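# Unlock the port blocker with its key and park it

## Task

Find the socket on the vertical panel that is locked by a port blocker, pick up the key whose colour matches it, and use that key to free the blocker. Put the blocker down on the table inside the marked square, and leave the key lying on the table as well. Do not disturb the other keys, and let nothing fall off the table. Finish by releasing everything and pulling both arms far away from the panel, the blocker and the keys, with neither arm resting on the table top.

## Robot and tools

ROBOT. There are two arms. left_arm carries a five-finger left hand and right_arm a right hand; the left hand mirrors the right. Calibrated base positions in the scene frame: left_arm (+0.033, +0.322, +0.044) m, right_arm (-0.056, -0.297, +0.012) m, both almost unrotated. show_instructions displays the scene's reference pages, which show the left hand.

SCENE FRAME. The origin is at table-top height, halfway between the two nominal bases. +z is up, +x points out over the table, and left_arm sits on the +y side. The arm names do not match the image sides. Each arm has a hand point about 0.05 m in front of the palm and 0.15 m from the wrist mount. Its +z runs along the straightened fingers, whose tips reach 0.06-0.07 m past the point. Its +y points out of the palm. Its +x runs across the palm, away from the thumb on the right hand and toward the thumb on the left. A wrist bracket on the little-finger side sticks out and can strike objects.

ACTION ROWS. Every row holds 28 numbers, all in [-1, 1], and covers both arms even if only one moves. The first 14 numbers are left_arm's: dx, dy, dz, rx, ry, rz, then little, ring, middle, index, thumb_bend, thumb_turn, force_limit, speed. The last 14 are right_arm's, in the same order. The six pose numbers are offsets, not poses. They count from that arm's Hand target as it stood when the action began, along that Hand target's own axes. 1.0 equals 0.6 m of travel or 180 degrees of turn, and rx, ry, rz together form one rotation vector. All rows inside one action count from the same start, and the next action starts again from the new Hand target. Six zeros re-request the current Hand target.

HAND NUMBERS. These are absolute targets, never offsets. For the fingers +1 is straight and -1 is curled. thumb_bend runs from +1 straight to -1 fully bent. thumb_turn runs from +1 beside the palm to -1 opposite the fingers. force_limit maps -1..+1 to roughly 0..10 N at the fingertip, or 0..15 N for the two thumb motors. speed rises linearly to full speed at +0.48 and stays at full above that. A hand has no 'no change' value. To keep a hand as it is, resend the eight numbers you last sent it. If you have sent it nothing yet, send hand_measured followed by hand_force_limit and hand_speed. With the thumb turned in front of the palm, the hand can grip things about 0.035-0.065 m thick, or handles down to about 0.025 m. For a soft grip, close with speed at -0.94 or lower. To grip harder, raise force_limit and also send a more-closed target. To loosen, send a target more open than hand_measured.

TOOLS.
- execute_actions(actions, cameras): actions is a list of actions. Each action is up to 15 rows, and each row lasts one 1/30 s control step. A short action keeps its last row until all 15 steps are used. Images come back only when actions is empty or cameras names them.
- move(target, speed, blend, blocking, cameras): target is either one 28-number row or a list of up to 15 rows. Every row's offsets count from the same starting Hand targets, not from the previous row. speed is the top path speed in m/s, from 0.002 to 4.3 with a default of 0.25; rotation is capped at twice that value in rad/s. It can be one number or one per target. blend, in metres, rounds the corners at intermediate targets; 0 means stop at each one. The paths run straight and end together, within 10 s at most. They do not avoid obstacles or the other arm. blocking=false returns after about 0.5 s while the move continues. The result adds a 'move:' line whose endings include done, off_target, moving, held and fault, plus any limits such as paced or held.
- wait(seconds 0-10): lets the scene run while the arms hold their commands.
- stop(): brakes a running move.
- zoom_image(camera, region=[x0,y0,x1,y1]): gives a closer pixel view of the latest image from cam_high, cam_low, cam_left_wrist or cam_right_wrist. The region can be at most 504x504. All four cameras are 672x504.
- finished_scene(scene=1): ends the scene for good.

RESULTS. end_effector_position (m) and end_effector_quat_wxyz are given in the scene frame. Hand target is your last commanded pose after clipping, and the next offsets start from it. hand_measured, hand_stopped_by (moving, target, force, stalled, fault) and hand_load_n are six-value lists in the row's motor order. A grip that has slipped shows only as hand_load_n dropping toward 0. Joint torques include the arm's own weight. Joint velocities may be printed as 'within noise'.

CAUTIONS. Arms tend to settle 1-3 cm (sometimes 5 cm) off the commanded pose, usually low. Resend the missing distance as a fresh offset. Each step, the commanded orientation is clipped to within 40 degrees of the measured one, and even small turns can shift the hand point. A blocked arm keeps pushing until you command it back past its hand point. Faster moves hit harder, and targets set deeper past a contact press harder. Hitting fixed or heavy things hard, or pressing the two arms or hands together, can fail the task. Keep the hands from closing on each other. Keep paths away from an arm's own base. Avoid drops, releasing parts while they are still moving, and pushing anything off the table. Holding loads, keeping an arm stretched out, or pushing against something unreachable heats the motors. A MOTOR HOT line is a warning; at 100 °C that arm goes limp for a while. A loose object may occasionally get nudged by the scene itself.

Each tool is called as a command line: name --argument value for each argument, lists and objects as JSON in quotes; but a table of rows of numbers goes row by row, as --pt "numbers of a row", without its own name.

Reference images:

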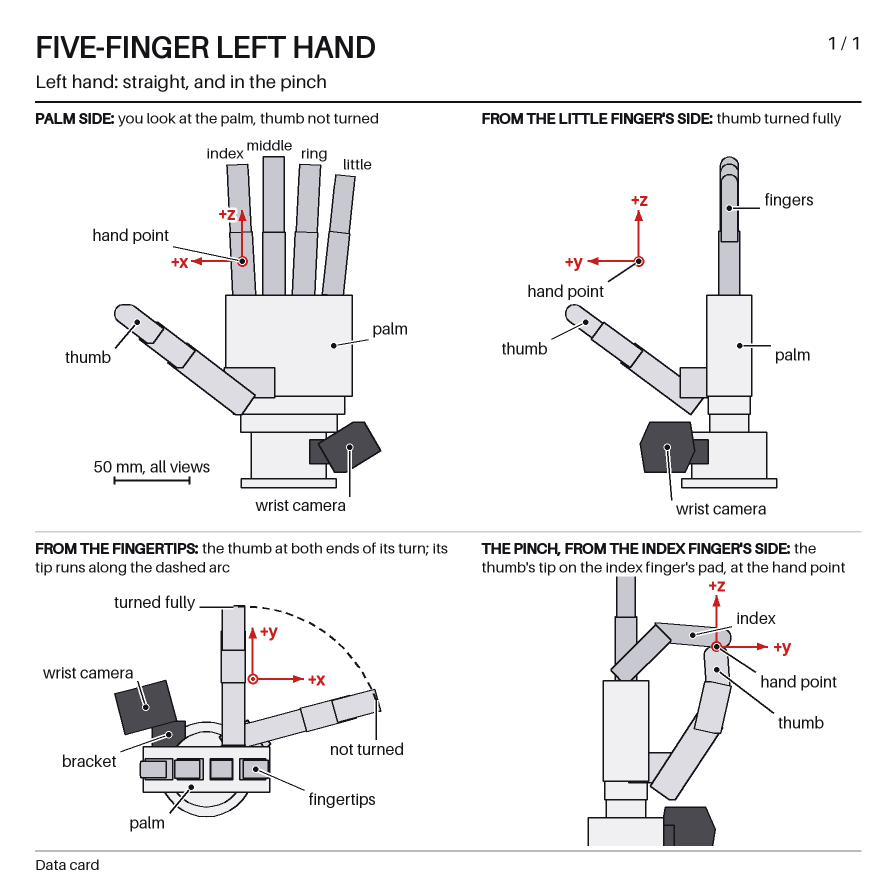

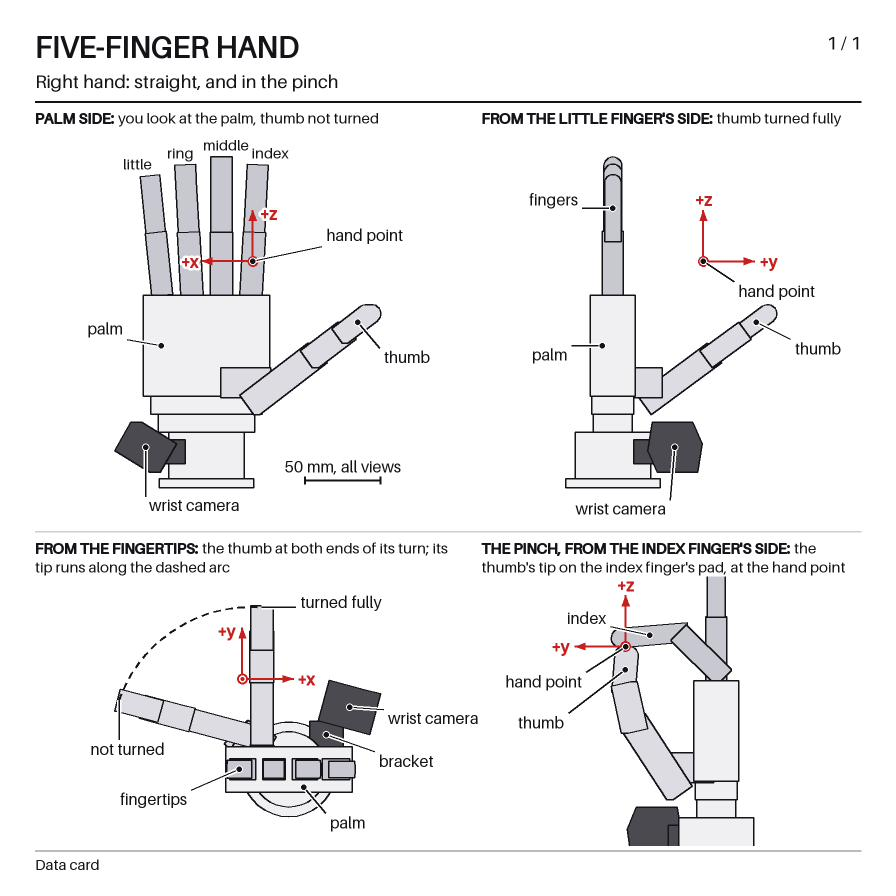

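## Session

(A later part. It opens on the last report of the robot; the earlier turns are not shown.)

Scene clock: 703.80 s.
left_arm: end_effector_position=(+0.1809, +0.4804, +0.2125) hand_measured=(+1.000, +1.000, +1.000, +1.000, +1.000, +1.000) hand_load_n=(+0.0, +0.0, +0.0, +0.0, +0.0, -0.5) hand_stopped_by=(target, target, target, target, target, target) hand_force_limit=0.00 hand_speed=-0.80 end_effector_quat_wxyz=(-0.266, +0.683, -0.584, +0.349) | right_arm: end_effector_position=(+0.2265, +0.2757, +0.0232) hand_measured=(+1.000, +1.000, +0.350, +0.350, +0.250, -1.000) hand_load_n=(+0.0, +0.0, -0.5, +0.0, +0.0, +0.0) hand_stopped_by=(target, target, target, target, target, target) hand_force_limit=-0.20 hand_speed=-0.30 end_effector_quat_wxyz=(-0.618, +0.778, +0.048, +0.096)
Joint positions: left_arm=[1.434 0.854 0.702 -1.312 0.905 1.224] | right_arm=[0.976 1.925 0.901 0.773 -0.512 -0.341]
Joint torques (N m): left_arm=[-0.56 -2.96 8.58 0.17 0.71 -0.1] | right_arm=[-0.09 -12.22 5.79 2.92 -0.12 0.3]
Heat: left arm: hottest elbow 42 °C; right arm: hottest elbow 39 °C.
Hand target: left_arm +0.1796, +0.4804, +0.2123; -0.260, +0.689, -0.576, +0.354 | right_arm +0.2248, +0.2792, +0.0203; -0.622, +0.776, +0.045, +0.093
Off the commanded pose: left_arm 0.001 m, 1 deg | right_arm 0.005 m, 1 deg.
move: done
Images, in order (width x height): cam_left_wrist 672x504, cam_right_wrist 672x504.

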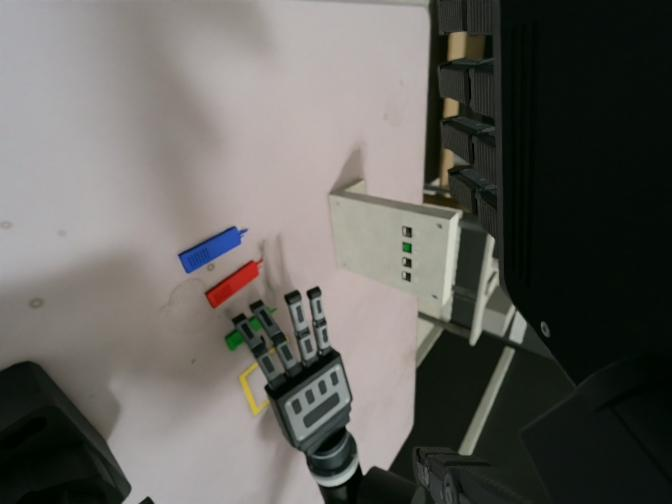

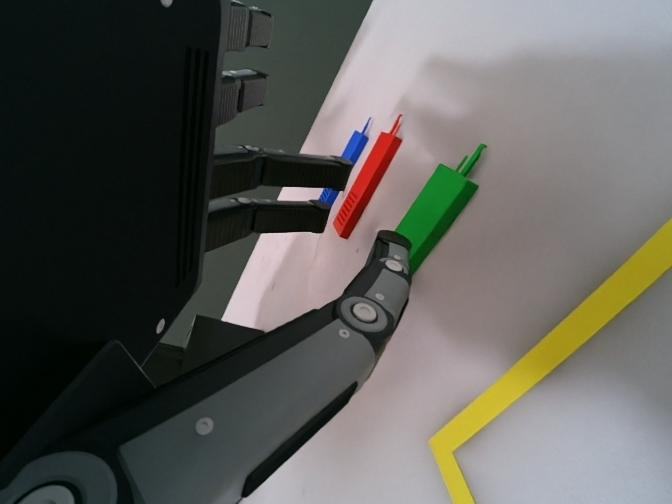

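move --target '[0,0,0,0,0,0, 1,1,1,1,1,1,0.0,-0.8, -0.010,0.024,-0.0205,0,0,0, 1,1,0.35,0.35,0.25,-1,-0.2,-0.3]' --speed 0.04 --cameras '["cam_right_wrist"]'

zoom_image --camera "cam_right_wrist" --region '[300, 120, 520, 330]'

Scene clock: 720.97 s.
left_arm: end_effector_position=(+0.1809, +0.4804, +0.2125) hand_measured=(+1.000, +1.000, +1.000, +1.000, +1.000, +1.000) hand_load_n=(+0.0, +0.0, +0.0, +0.0, +0.0, +0.0) hand_stopped_by=(target, target, target, target, target, target) hand_force_limit=0.00 hand_speed=-0.80 end_effector_quat_wxyz=(-0.266, +0.683, -0.584, +0.349) | right_arm: end_effector_position=(+0.2192, +0.2677, +0.0147) hand_measured=(+1.000, +1.000, +0.350, +0.350, +0.250, -1.000) hand_load_n=(+0.0, +0.0, +0.0, +0.0, +0.0, +0.0) hand_stopped_by=(target, target, target, target, target, target) hand_force_limit=-0.20 hand_speed=-0.30 end_effector_quat_wxyz=(-0.622, +0.776, +0.052, +0.096)
Joint positions: left_arm=[1.434 0.854 0.702 -1.312 0.905 1.224] | right_arm=[0.976 1.936 0.867 0.826 -0.52 -0.341]
Joint torques (N m): left_arm=[-0.79 -2.9 8.62 0.18 0.71 -0.11] | right_arm=[-1.03 -11.99 4.79 3.08 -0.21 0.26]
Heat: left arm: hottest elbow 42 °C; right arm: hottest elbow 38 °C.
Hand target: left_arm +0.1796, +0.4804, +0.2123; -0.260, +0.689, -0.576, +0.354 | right_arm +0.2204, +0.2643, +0.0079; -0.622, +0.776, +0.045, +0.093
Off the commanded pose: left_arm 0.001 m, 1 deg | right_arm 0.008 m, 1 deg.
move: done
Images, in order (width x height): cam_right_wrist 672x504.

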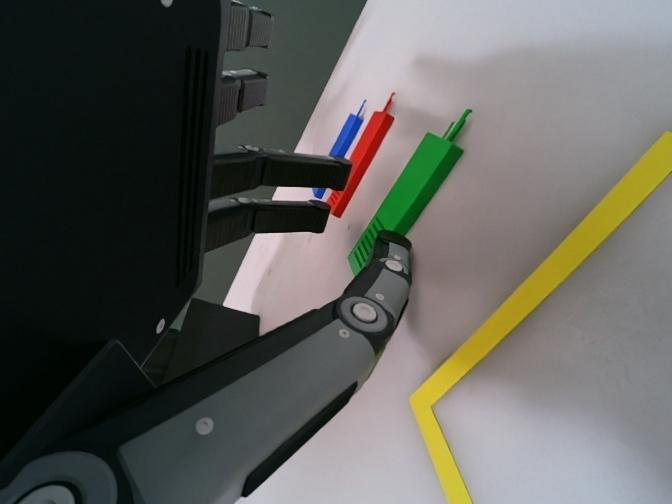

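Scaled by 2.291 from the camera's 672x504 image, which has a finer 960x720 frame.

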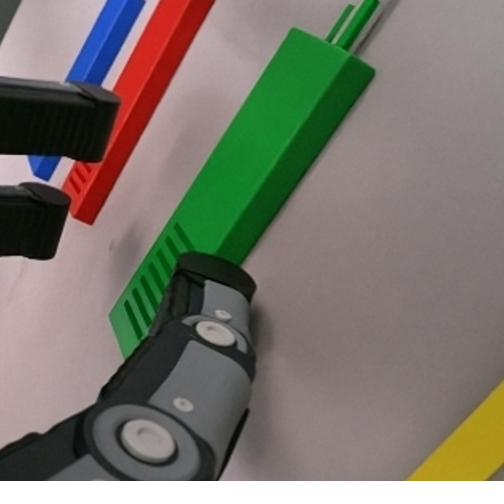

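wait --seconds 0 --cameras '["cam_left_wrist","cam_high"]'

zoom_image --camera "cam_left_wrist" --region '[190, 260, 350, 400]'

Scene clock: 729.27 s.
left_arm: end_effector_position=(+0.1809, +0.4804, +0.2125) hand_measured=(+1.000, +1.000, +1.000, +1.000, +1.000, +1.000) hand_load_n=(+0.0, -0.5, +0.0, +0.0, +0.0, +0.0) hand_stopped_by=(target, target, target, target, target, target) hand_force_limit=0.00 hand_speed=-0.80 end_effector_quat_wxyz=(-0.266, +0.683, -0.584, +0.349) | right_arm: end_effector_position=(+0.2192, +0.2677, +0.0147) hand_measured=(+1.000, +1.000, +0.350, +0.350, +0.250, -1.000) hand_load_n=(+0.0, +0.0, +0.0, +0.0, +0.0, +0.0) hand_stopped_by=(target, target, target, target, target, target) hand_force_limit=-0.20 hand_speed=-0.30 end_effector_quat_wxyz=(-0.622, +0.776, +0.052, +0.096)
Joint positions: left_arm=[1.434 0.854 0.702 -1.312 0.905 1.224] | right_arm=[0.976 1.936 0.867 0.826 -0.52 -0.341]
Joint torques (N m): left_arm=[-0.73 -2.84 8.58 0.17 0.7 -0.1] | right_arm=[-1.08 -11.99 4.77 3.07 -0.21 0.27]
Heat: left arm: hottest elbow 42 °C; right arm: hottest elbow 37 °C.
Hand target: left_arm +0.1796, +0.4804, +0.2123; -0.260, +0.689, -0.576, +0.354 | right_arm +0.2204, +0.2643, +0.0079; -0.622, +0.776, +0.045, +0.093
Off the commanded pose: left_arm 0.001 m, 1 deg | right_arm 0.008 m, 1 deg.
Images, in order (width x height): cam_high 672x504, cam_left_wrist 672x504.

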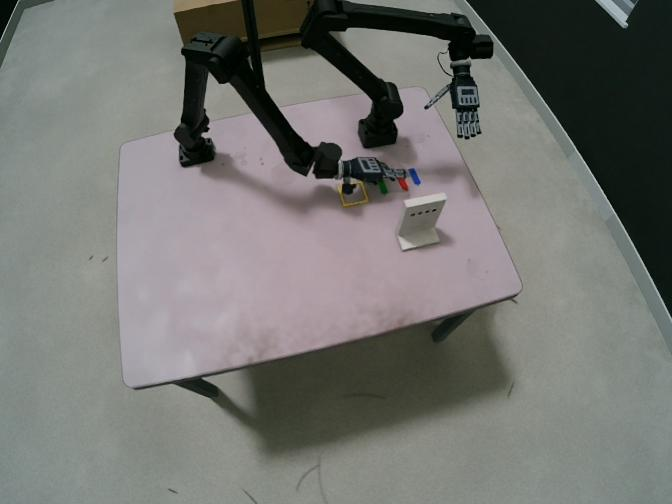

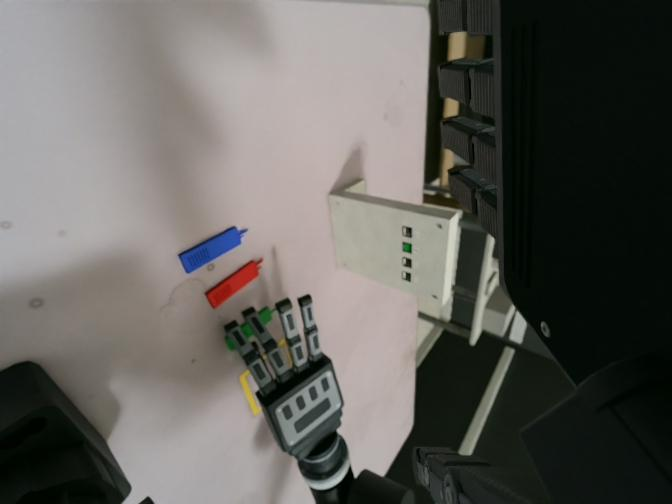

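Scaled by 3.150 from the camera's 672x504 image, which has a finer 960x720 frame.

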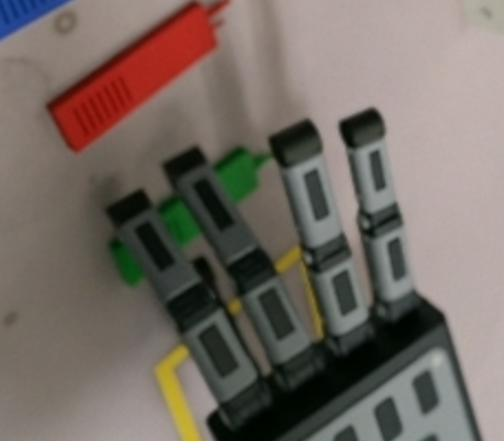

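move --target '[0,0,0,0,0,0, 1,1,1,1,1,1,0.0,-0.8, 0,0,0,0,0,0, 1,1,0.1,0.1,0.25,-1,-0.4,-0.8]' --cameras '["cam_left_wrist","cam_right_wrist"]'

zoom_image --camera "cam_left_wrist" --region '[190, 260, 350, 400]'

zoom_image --camera "cam_right_wrist" --region '[300, 120, 520, 330]'

Scene clock: 742.50 s.
left_arm: end_effector_position=(+0.1809, +0.4804, +0.2125) hand_measured=(+1.000, +1.000, +1.000, +1.000, +1.000, +1.000) hand_load_n=(+0.0, +0.0, +0.0, +0.0, +0.0, +0.0) hand_stopped_by=(target, target, target, target, target, target) hand_force_limit=0.00 hand_speed=-0.80 end_effector_quat_wxyz=(-0.266, +0.683, -0.584, +0.349) | right_arm: end_effector_position=(+0.2191, +0.2677, +0.0147) hand_measured=(+1.000, +1.000, +0.100, +0.100, +0.250, -1.000) hand_load_n=(+0.0, +0.0, +0.0, +0.0, +0.5, +0.0) hand_stopped_by=(target, target, target, target, target, target) hand_force_limit=-0.40 hand_speed=-0.80 end_effector_quat_wxyz=(-0.622, +0.776, +0.052, +0.095)
Joint positions: left_arm=[1.434 0.854 0.702 -1.312 0.905 1.224] | right_arm=[0.976 1.936 0.867 0.826 -0.521 -0.341]
Joint torques (N m): left_arm=[-0.67 -2.96 8.58 0.21 0.72 -0.1] | right_arm=[-1.03 -11.99 4.78 3.06 -0.2 0.26]
Heat: left arm: hottest elbow 42 °C; right arm: hottest elbow 37 °C.
Hand target: left_arm +0.1796, +0.4804, +0.2123; -0.260, +0.689, -0.576, +0.354 | right_arm +0.2204, +0.2643, +0.0079; -0.622, +0.776, +0.045, +0.093
Off the commanded pose: left_arm 0.001 m, 1 deg | right_arm 0.008 m, 1 deg.
move: done
Images, in order (width x height): cam_left_wrist 672x504, cam_right_wrist 672x504.

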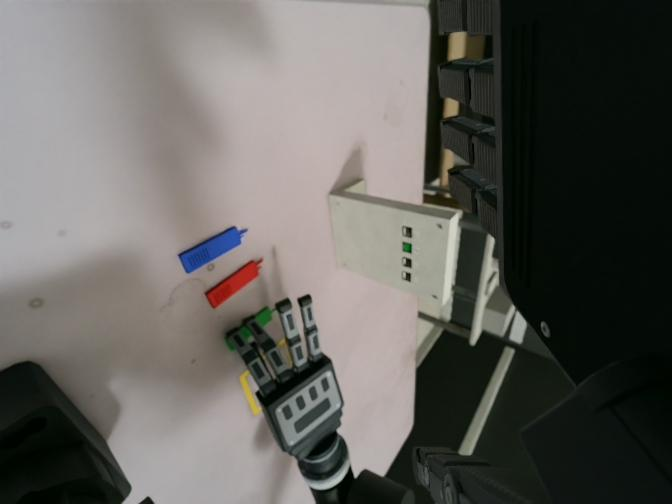

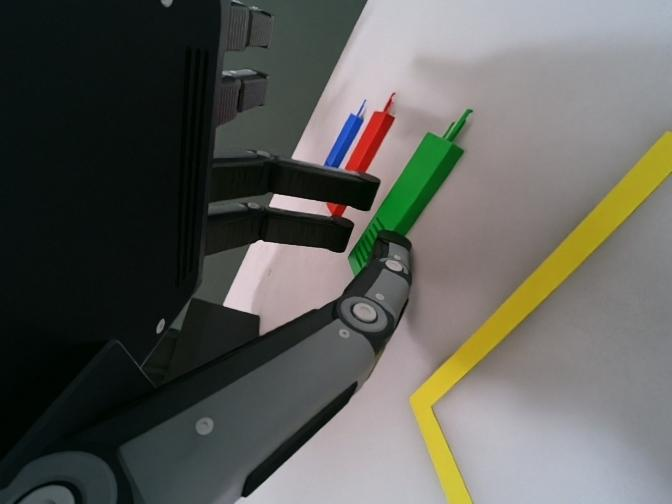

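Scaled by 3.150 from the camera's 672x504 image, which has a finer 960x720 frame.

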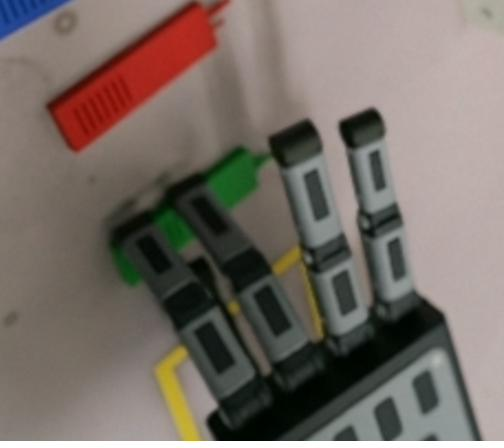

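Scaled by 2.291 from the camera's 672x504 image, which has a finer 960x720 frame.

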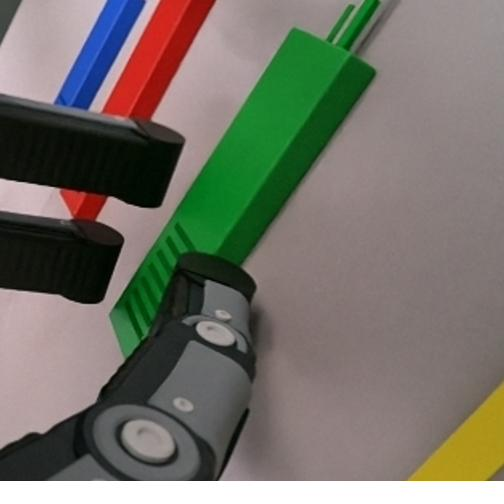

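move --target '[0,0,0,0,0,0, 1,1,1,1,1,1,0.0,-0.8, 0,0,0,0,0,0, 1,1,-0.2,-0.2,0.25,-1,-0.4,-0.9]' --cameras '["cam_left_wrist","cam_right_wrist"]'

zoom_image --camera "cam_left_wrist" --region '[190, 260, 350, 400]'

zoom_image --camera "cam_right_wrist" --region '[300, 90, 520, 330]'

Scene clock: 751.97 s.
left_arm: end_effector_position=(+0.1809, +0.4804, +0.2125) hand_measured=(+1.000, +1.000, +1.000, +1.000, +1.000, +1.000) hand_load_n=(+0.0, +0.0, +0.0, +0.0, +0.0, -0.5) hand_stopped_by=(target, target, target, target, target, target) hand_force_limit=0.00 hand_speed=-0.80 end_effector_quat_wxyz=(-0.266, +0.683, -0.584, +0.349) | right_arm: end_effector_position=(+0.2197, +0.2687, +0.0169) hand_measured=(+1.000, +1.000, -0.200, -0.200, +0.250, -1.000) hand_load_n=(+0.0, +0.0, +0.5, +0.5, +0.0, +0.0) hand_stopped_by=(target, target, target, target, target, target) hand_force_limit=-0.40 hand_speed=-0.90 end_effector_quat_wxyz=(-0.625, +0.773, +0.053, +0.098)
Joint positions: left_arm=[1.434 0.854 0.702 -1.312 0.905 1.224] | right_arm=[0.976 1.936 0.867 0.836 -0.521 -0.341]
Joint torques (N m): left_arm=[-0.62 -3.02 8.64 0.18 0.71 -0.1] | right_arm=[-1.08 -11.99 4.77 2.66 -0.15 0.26]
Heat: left arm: hottest elbow 43 °C; right arm: hottest elbow 36 °C.
Hand target: left_arm +0.1796, +0.4804, +0.2123; -0.260, +0.689, -0.576, +0.354 | right_arm +0.2204, +0.2642, +0.0078; -0.622, +0.776, +0.045, +0.093
Off the commanded pose: left_arm 0.001 m, 1 deg | right_arm 0.010 m, 1 deg.
move: done
Images, in order (width x height): cam_left_wrist 672x504, cam_right_wrist 672x504.

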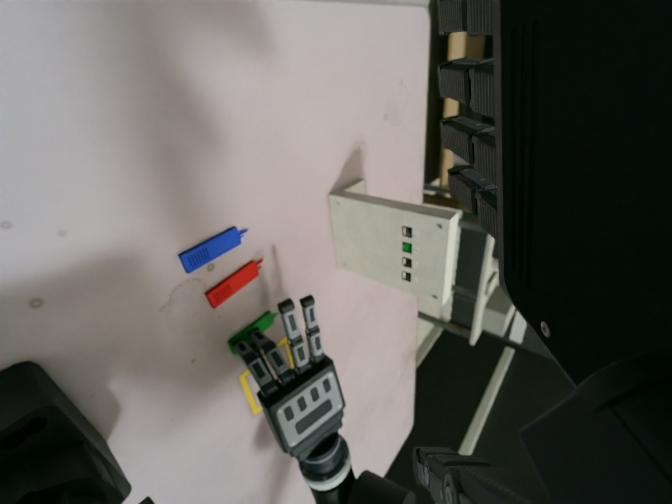

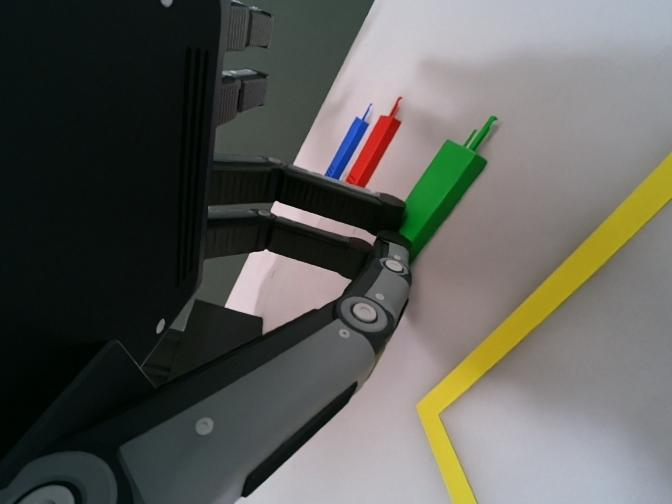

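Scaled by 3.150 from the camera's 672x504 image, which has a finer 960x720 frame.

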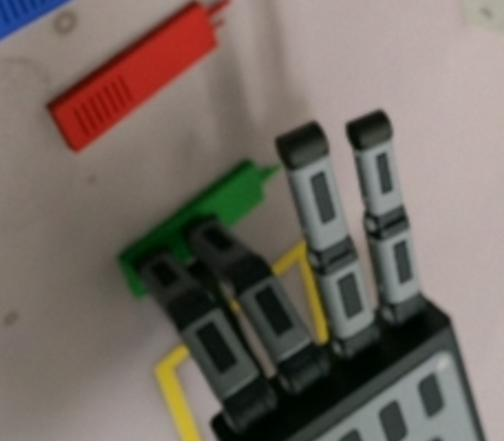

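Scaled by 2.100 from the camera's 672x504 image, which has a finer 960x720 frame.

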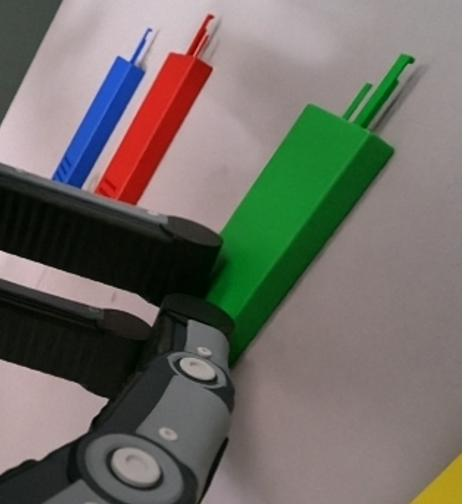

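move --target '[0,0,0,0,0,0, 1,1,1,1,1,1,0.0,-0.8, 0.01,-0.06,-0.02,0,0,0, 1,1,0.3,0.3,0.1,-1,-0.3,-0.3]' --speed 0.08 --cameras '["cam_left_wrist","cam_right_wrist"]'

zoom_image --camera "cam_right_wrist" --region '[300, 90, 560, 330]'

Scene clock: 785.80 s.
left_arm: end_effector_position=(+0.1809, +0.4804, +0.2125) hand_measured=(+1.000, +1.000, +1.000, +1.000, +1.000, +1.000) hand_load_n=(+0.0, +0.0, +0.0, +0.0, +0.0, +0.0) hand_stopped_by=(target, target, target, target, target, target) hand_force_limit=0.00 hand_speed=-0.80 end_effector_quat_wxyz=(-0.266, +0.683, -0.584, +0.349) | right_arm: end_effector_position=(+0.2180, +0.2654, +0.0489) hand_measured=(+1.000, +1.000, +0.300, +0.300, +0.100, -1.000) hand_load_n=(+0.0, +0.0, +0.0, +0.0, +0.0, +0.0) hand_stopped_by=(target, target, target, target, target, target) hand_force_limit=-0.30 hand_speed=-0.30 end_effector_quat_wxyz=(-0.626, +0.772, +0.054, +0.099)
Joint positions: left_arm=[1.434 0.854 0.702 -1.312 0.905 1.224] | right_arm=[0.975 1.849 0.857 0.763 -0.522 -0.341]
Joint torques (N m): left_arm=[-0.67 -2.9 8.59 0.14 0.71 -0.09] | right_arm=[-1.08 -12.92 5.19 1.81 -0.21 0.26]
Heat: left arm: hottest elbow 43 °C; right arm: hottest elbow 35 °C.
Hand target: left_arm +0.1796, +0.4804, +0.2123; -0.260, +0.689, -0.576, +0.354 | right_arm +0.2184, +0.2604, +0.0461; -0.622, +0.776, +0.045, +0.093
Off the commanded pose: left_arm 0.001 m, 1 deg | right_arm 0.006 m, 1 deg.
move: done
Images, in order (width x height): cam_left_wrist 672x504, cam_right_wrist 672x504.

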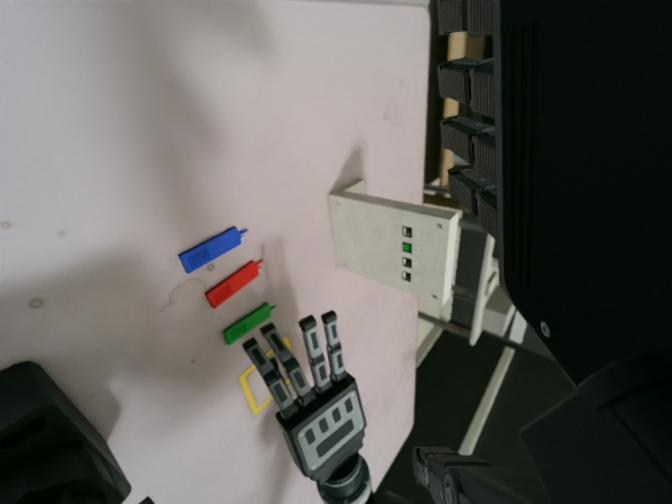

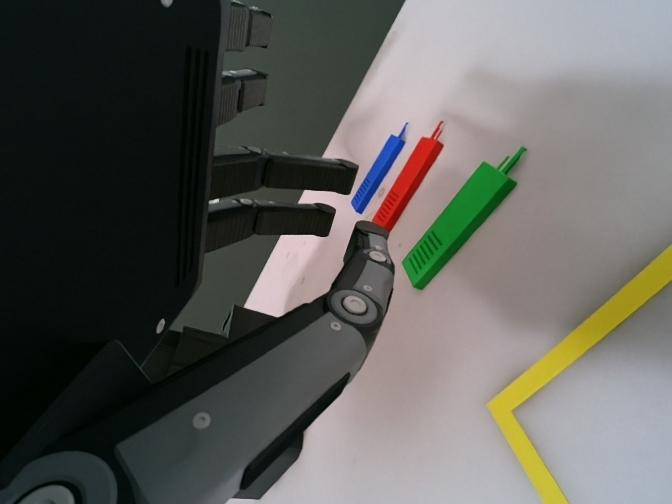

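Scaled by 1.938 from the camera's 672x504 image, which has a finer 960x720 frame.

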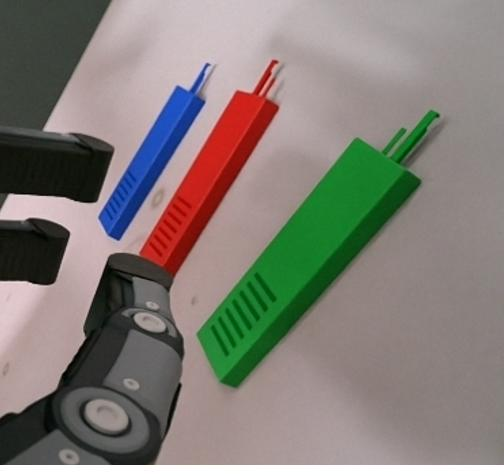

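move --target '[0,0,0,0,0,0, 1,1,1,1,1,1,0.0,-0.8, 0.0028,0.0058,0.0075,-0.0367,0.0478,0.0099, 1,1,0.3,0.3,0.1,-1,-0.3,-0.3]' --speed 0.08 --cameras '["cam_left_wrist","cam_right_wrist"]'

zoom_image --camera "cam_right_wrist" --region '[300, 90, 560, 330]'

Scene clock: 853.03 s.
left_arm: end_effector_position=(+0.1809, +0.4804, +0.2125) hand_measured=(+1.000, +1.000, +1.000, +1.000, +1.000, +1.000) hand_load_n=(+0.0, +0.0, +0.0, +0.0, +0.0, -0.5) hand_stopped_by=(target, target, target, target, target, target) hand_force_limit=0.00 hand_speed=-0.80 end_effector_quat_wxyz=(-0.266, +0.683, -0.584, +0.349) | right_arm: end_effector_position=(+0.2267, +0.2632, +0.0392) hand_measured=(+1.000, +1.000, +0.300, +0.300, +0.100, -1.000) hand_load_n=(+0.0, +0.0, +0.0, +0.0, +0.5, +0.0) hand_stopped_by=(target, target, target, target, target, target) hand_force_limit=-0.30 hand_speed=-0.30 end_effector_quat_wxyz=(-0.579, +0.801, -0.014, +0.150)
Joint positions: left_arm=[1.434 0.854 0.702 -1.312 0.905 1.224] | right_arm=[1.026 1.817 0.853 0.664 -0.286 -0.322]
Joint torques (N m): left_arm=[-0.85 -3.02 8.58 0.18 0.71 -0.1] | right_arm=[0.21 -13.22 5.65 1.89 0.06 0.3]
Heat: left arm: hottest elbow 43 °C; right arm: hottest elbow 35 °C.
Hand target: left_arm +0.1796, +0.4804, +0.2123; -0.260, +0.689, -0.576, +0.354 | right_arm +0.2212, +0.2638, +0.0420; -0.580, +0.802, -0.019, +0.143
Off the commanded pose: left_arm 0.001 m, 1 deg | right_arm 0.006 m, 1 deg.
move: done
Images, in order (width x height): cam_left_wrist 672x504, cam_right_wrist 672x504.

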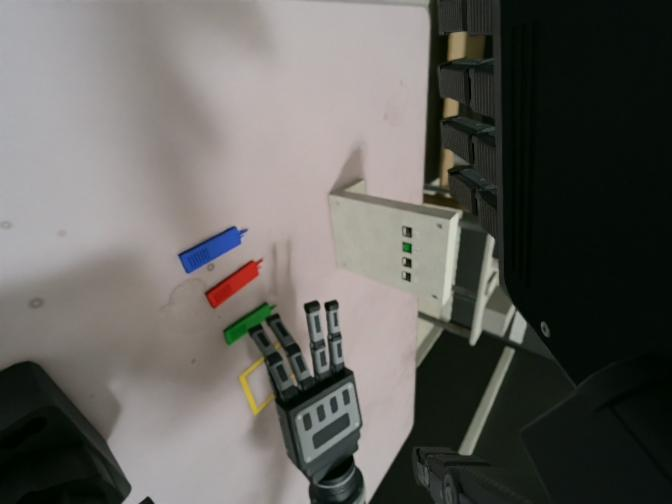

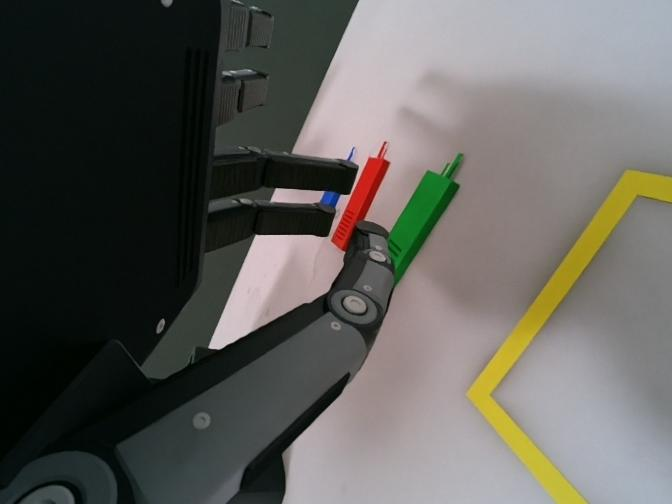

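Scaled by 1.938 from the camera's 672x504 image, which has a finer 960x720 frame.

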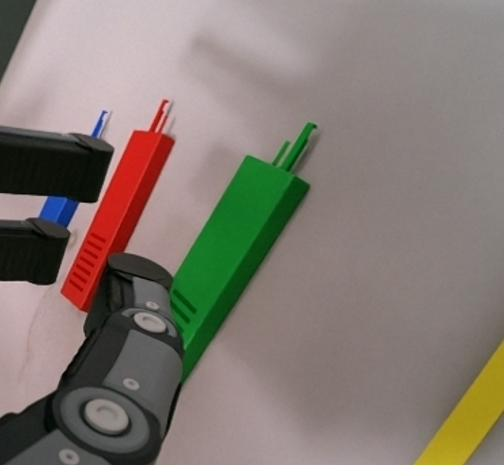

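move --target '[0,0,0,0,0,0, 1,1,1,1,1,1,0.0,-0.8, -0.0258,0.0438,0.0242,0,0,0, 1,1,0.3,0.3,0.1,-1,-0.3,-0.3]' --speed 0.05 --cameras '["cam_left_wrist","cam_right_wrist"]'

zoom_image --camera "cam_right_wrist" --region '[300, 90, 560, 330]'

zoom_image --camera "cam_left_wrist" --region '[190, 260, 350, 400]'

Scene clock: 880.00 s.
left_arm: end_effector_position=(+0.1809, +0.4804, +0.2125) hand_measured=(+1.000, +1.000, +1.000, +1.000, +1.000, +1.000) hand_load_n=(+0.0, +0.0, +0.0, +0.0, +0.0, -0.5) hand_stopped_by=(target, target, target, target, target, target) hand_force_limit=0.00 hand_speed=-0.80 end_effector_quat_wxyz=(-0.266, +0.683, -0.584, +0.349) | right_arm: end_effector_position=(+0.2181, +0.2689, +0.0142) hand_measured=(+1.000, +1.000, +0.300, +0.300, +0.100, -1.000) hand_load_n=(+0.0, +0.0, +0.0, +0.0, +0.0, +0.0) hand_stopped_by=(target, target, target, target, target, target) hand_force_limit=-0.30 hand_speed=-0.30 end_effector_quat_wxyz=(-0.576, +0.804, -0.016, +0.148)
Joint positions: left_arm=[1.434 0.854 0.702 -1.312 0.905 1.224] | right_arm=[1.048 1.878 0.853 0.718 -0.264 -0.315]
Joint torques (N m): left_arm=[-0.62 -3.02 8.61 0.18 0.7 -0.09] | right_arm=[0.21 -11.75 5.42 3.14 0.06 0.3]
Heat: left arm: hottest elbow 43 °C; right arm: hottest elbow 35 °C.
Hand target: left_arm +0.1796, +0.4804, +0.2123; -0.260, +0.689, -0.576, +0.354 | right_arm +0.2137, +0.2717, +0.0100; -0.579, +0.802, -0.019, +0.143
Off the commanded pose: left_arm 0.001 m, 1 deg | right_arm 0.007 m, 1 deg.
move: done
Images, in order (width x height): cam_left_wrist 672x504, cam_right_wrist 672x504.

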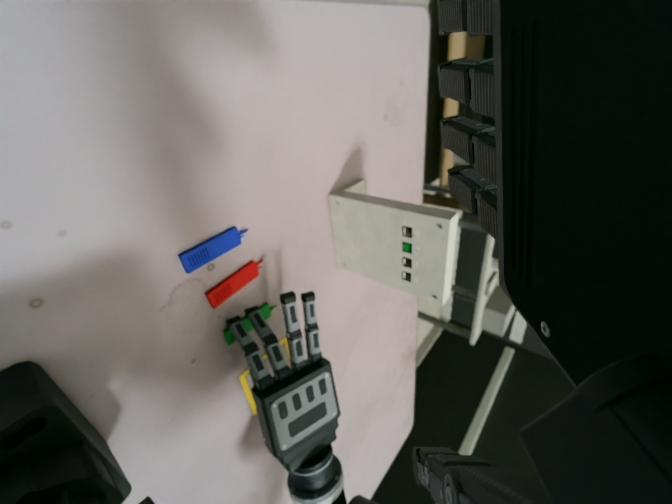

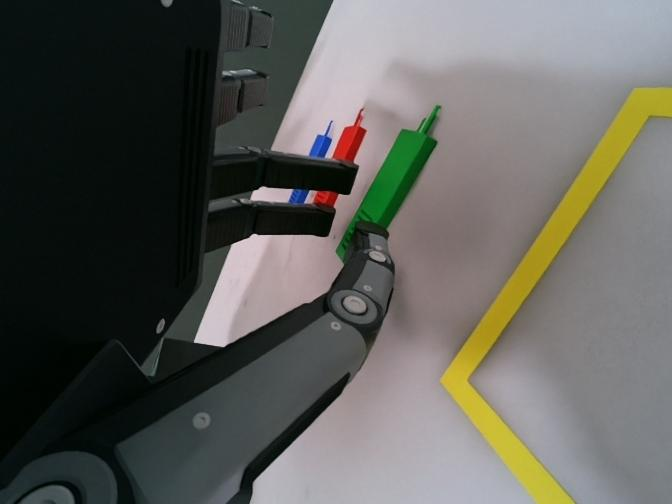

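Scaled by 1.938 from the camera's 672x504 image, which has a finer 960x720 frame.

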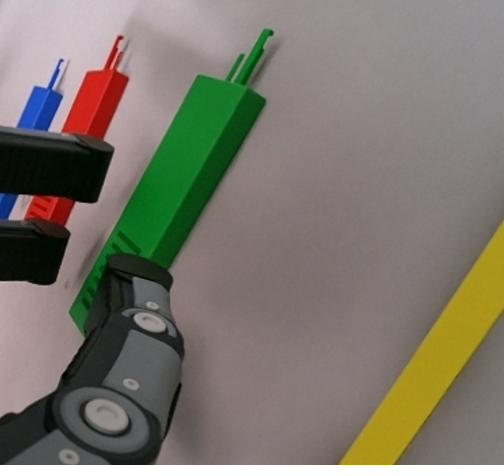

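Scaled by 3.150 from the camera's 672x504 image, which has a finer 960x720 frame.

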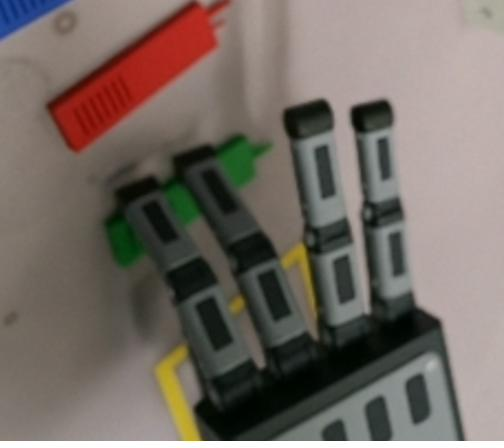

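move --target '[0,0,0,0,0,0, 1,1,1,1,1,1,0.0,-0.8, -0.0028,0.0125,0.0038,0,0,0, 1,1,0.3,0.3,0.1,-1,-0.3,-0.3]' --speed 0.03 --cameras '["cam_right_wrist"]'

zoom_image --camera "cam_right_wrist" --region '[300, 90, 560, 330]'

Scene clock: 889.23 s.
left_arm: end_effector_position=(+0.1809, +0.4804, +0.2125) hand_measured=(+1.000, +1.000, +1.000, +1.000, +1.000, +1.000) hand_load_n=(+0.0, -0.5, +0.0, +0.0, +0.0, +0.0) hand_stopped_by=(target, target, target, target, target, target) hand_force_limit=0.00 hand_speed=-0.80 end_effector_quat_wxyz=(-0.266, +0.683, -0.584, +0.349) | right_arm: end_effector_position=(+0.2184, +0.2694, +0.0075) hand_measured=(+1.000, +1.000, +0.300, +0.300, +0.100, -1.000) hand_load_n=(+0.0, +0.0, +0.0, +0.0, +0.0, +0.0) hand_stopped_by=(target, target, target, target, target, target) hand_force_limit=-0.30 hand_speed=-0.30 end_effector_quat_wxyz=(-0.577, +0.803, -0.015, +0.149)
Joint positions: left_arm=[1.434 0.854 0.702 -1.312 0.905 1.224] | right_arm=[1.048 1.897 0.853 0.739 -0.264 -0.315]
Joint torques (N m): left_arm=[-0.85 -2.84 8.65 0.2 0.71 -0.09] | right_arm=[0.26 -11.69 5.29 3.18 0.06 0.31]
Heat: left arm: hottest elbow 43 °C; right arm: hottest elbow 35 °C.
Hand target: left_arm +0.1796, +0.4804, +0.2123; -0.260, +0.689, -0.576, +0.354 | right_arm +0.2137, +0.2717, +0.0021; -0.580, +0.802, -0.019, +0.144
Off the commanded pose: left_arm 0.001 m, 1 deg | right_arm 0.008 m, 1 deg.
move: done
Images, in order (width x height): cam_right_wrist 672x504.

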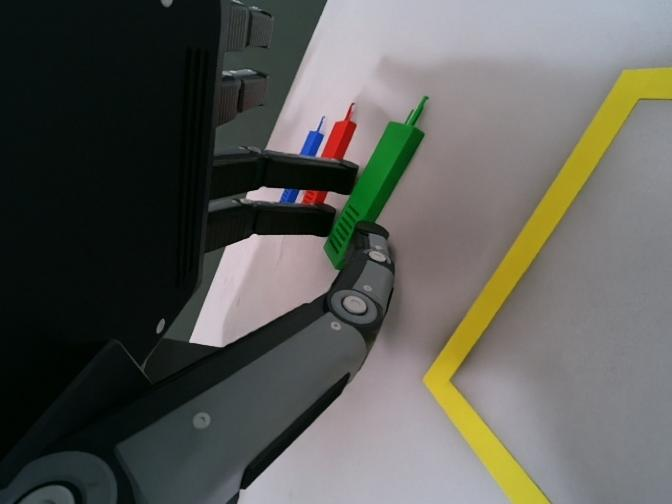

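Scaled by 1.938 from the camera's 672x504 image, which has a finer 960x720 frame.

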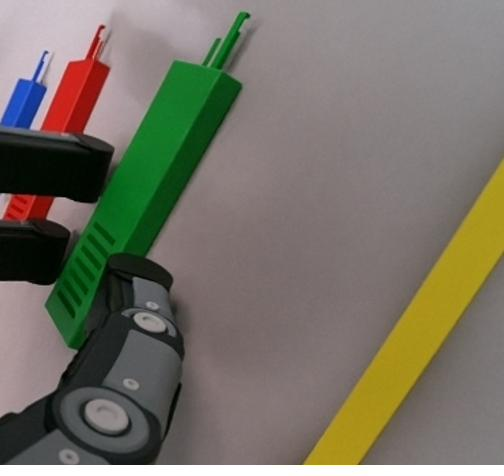

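move --target '[0,0,0,0,0,0, 1,1,1,1,1,1,0.0,-0.8, 0,0,0,0,0,0, 1,1,-0.1,-0.1,0.1,-1,-0.4,-0.9]' --cameras '["cam_left_wrist","cam_right_wrist"]'

zoom_image --camera "cam_right_wrist" --region '[300, 90, 560, 330]'

zoom_image --camera "cam_left_wrist" --region '[190, 260, 350, 400]'

Scene clock: 899.23 s.
left_arm: end_effector_position=(+0.1809, +0.4804, +0.2125) hand_measured=(+1.000, +1.000, +1.000, +1.000, +1.000, +1.000) hand_load_n=(+0.0, +0.0, +0.0, -0.5, +0.0, +0.0) hand_stopped_by=(target, target, target, target, target, target) hand_force_limit=0.00 hand_speed=-0.80 end_effector_quat_wxyz=(-0.266, +0.683, -0.584, +0.349) | right_arm: end_effector_position=(+0.2186, +0.2720, +0.0115) hand_measured=(+1.000, +1.000, -0.100, -0.100, +0.100, -1.000) hand_load_n=(+0.0, +0.0, +0.0, +1.0, +0.0, +0.0) hand_stopped_by=(target, target, target, target, target, target) hand_force_limit=-0.40 hand_speed=-0.90 end_effector_quat_wxyz=(-0.583, +0.798, -0.014, +0.151)
Joint positions: left_arm=[1.434 0.854 0.702 -1.312 0.905 1.224] | right_arm=[1.05 1.897 0.853 0.757 -0.264 -0.312]
Joint torques (N m): left_arm=[-0.67 -2.84 8.62 0.21 0.7 -0.1] | right_arm=[0.15 -11.75 5.26 2.47 0.07 0.27]
Heat: left arm: hottest elbow 43 °C; right arm: hottest elbow 35 °C.
Hand target: left_arm +0.1796, +0.4804, +0.2123; -0.260, +0.689, -0.576, +0.354 | right_arm +0.2135, +0.2717, +0.0021; -0.580, +0.802, -0.019, +0.143
Off the commanded pose: left_arm 0.001 m, 1 deg | right_arm 0.011 m, 1 deg.
move: off_target (right_arm)
Images, in order (width x height): cam_left_wrist 672x504, cam_right_wrist 672x504.

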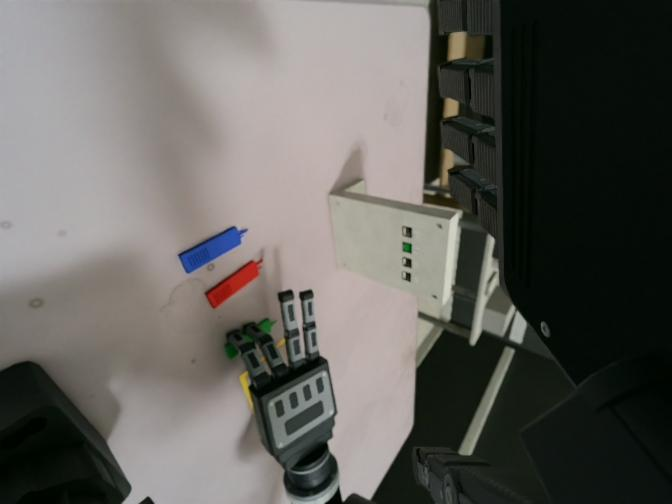

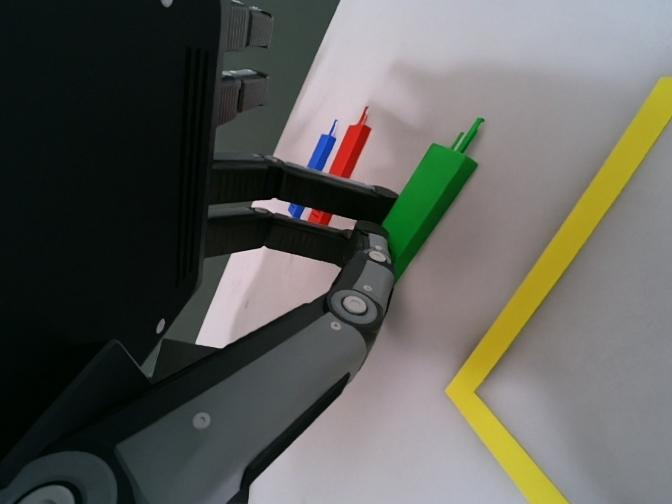

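Scaled by 1.938 from the camera's 672x504 image, which has a finer 960x720 frame.

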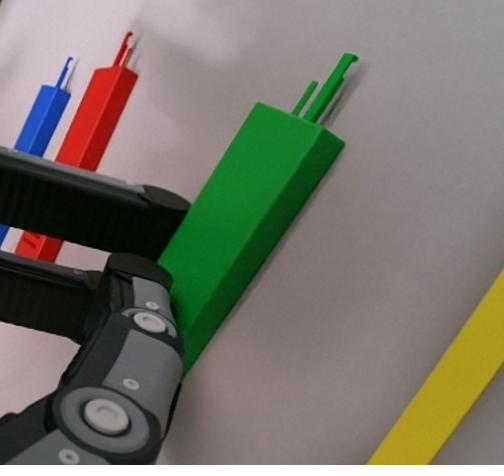

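Scaled by 3.150 from the camera's 672x504 image, which has a finer 960x720 frame.

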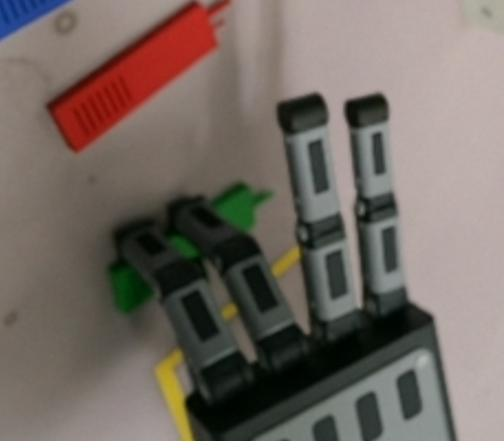

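move --target '[0,0,0,0,0,0, 1,1,1,1,1,1,0.0,-0.8, 0.008,-0.05,-0.0137,0,0,0, 1,1,0.35,0.35,0.2,-1,-0.3,-0.3]' --speed 0.08 --cameras '["cam_left_wrist","cam_right_wrist"]'

zoom_image --camera "cam_right_wrist" --region '[300, 90, 560, 330]'

zoom_image --camera "cam_left_wrist" --region '[190, 260, 350, 400]'

Scene clock: 972.57 s.
left_arm: end_effector_position=(+0.1809, +0.4804, +0.2125) hand_measured=(+1.000, +1.000, +1.000, +1.000, +1.000, +1.000) hand_load_n=(+0.0, +0.0, +0.0, +0.0, +0.0, -0.5) hand_stopped_by=(target, target, target, target, target, target) hand_force_limit=0.00 hand_speed=-0.80 end_effector_quat_wxyz=(-0.266, +0.683, -0.584, +0.349) | right_arm: end_effector_position=(+0.2161, +0.2706, +0.0311) hand_measured=(+1.000, +1.000, +0.350, +0.350, +0.200, -1.000) hand_load_n=(+0.0, +0.0, +0.0, +0.0, +0.0, +0.0) hand_stopped_by=(target, target, target, target, target, target) hand_force_limit=-0.30 hand_speed=-0.30 end_effector_quat_wxyz=(-0.579, +0.801, -0.016, +0.149)
Joint positions: left_arm=[1.434 0.854 0.702 -1.312 0.905 1.224] | right_arm=[1.053 1.839 0.853 0.687 -0.26 -0.31]
Joint torques (N m): left_arm=[-0.67 -2.9 8.58 0.2 0.71 -0.1] | right_arm=[0.21 -13.1 5.96 1.91 0.06 0.27]
Heat: left arm: hottest elbow 44 °C; right arm: hottest elbow 35 °C.
Hand target: left_arm +0.1796, +0.4804, +0.2123; -0.260, +0.689, -0.576, +0.354 | right_arm +0.2120, +0.2730, +0.0335; -0.580, +0.802, -0.019, +0.143
Off the commanded pose: left_arm 0.001 m, 1 deg | right_arm 0.005 m, 1 deg.
move: done
Images, in order (width x height): cam_left_wrist 672x504, cam_right_wrist 672x504.

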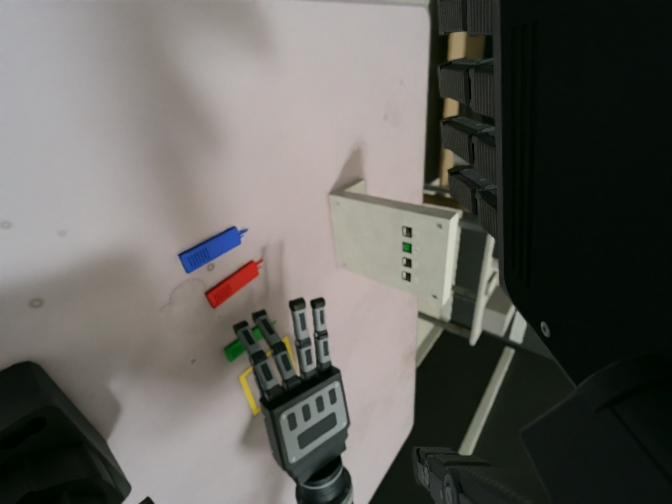

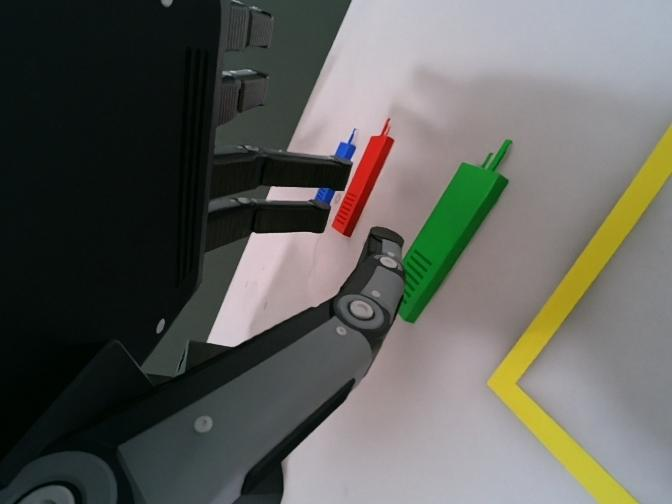

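Scaled by 1.938 from the camera's 672x504 image, which has a finer 960x720 frame.

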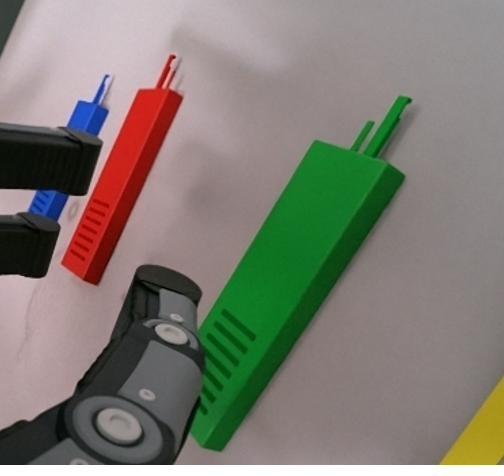

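Scaled by 3.150 from the camera's 672x504 image, which has a finer 960x720 frame.

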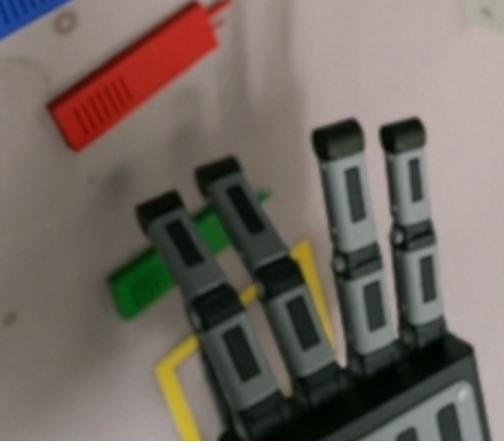

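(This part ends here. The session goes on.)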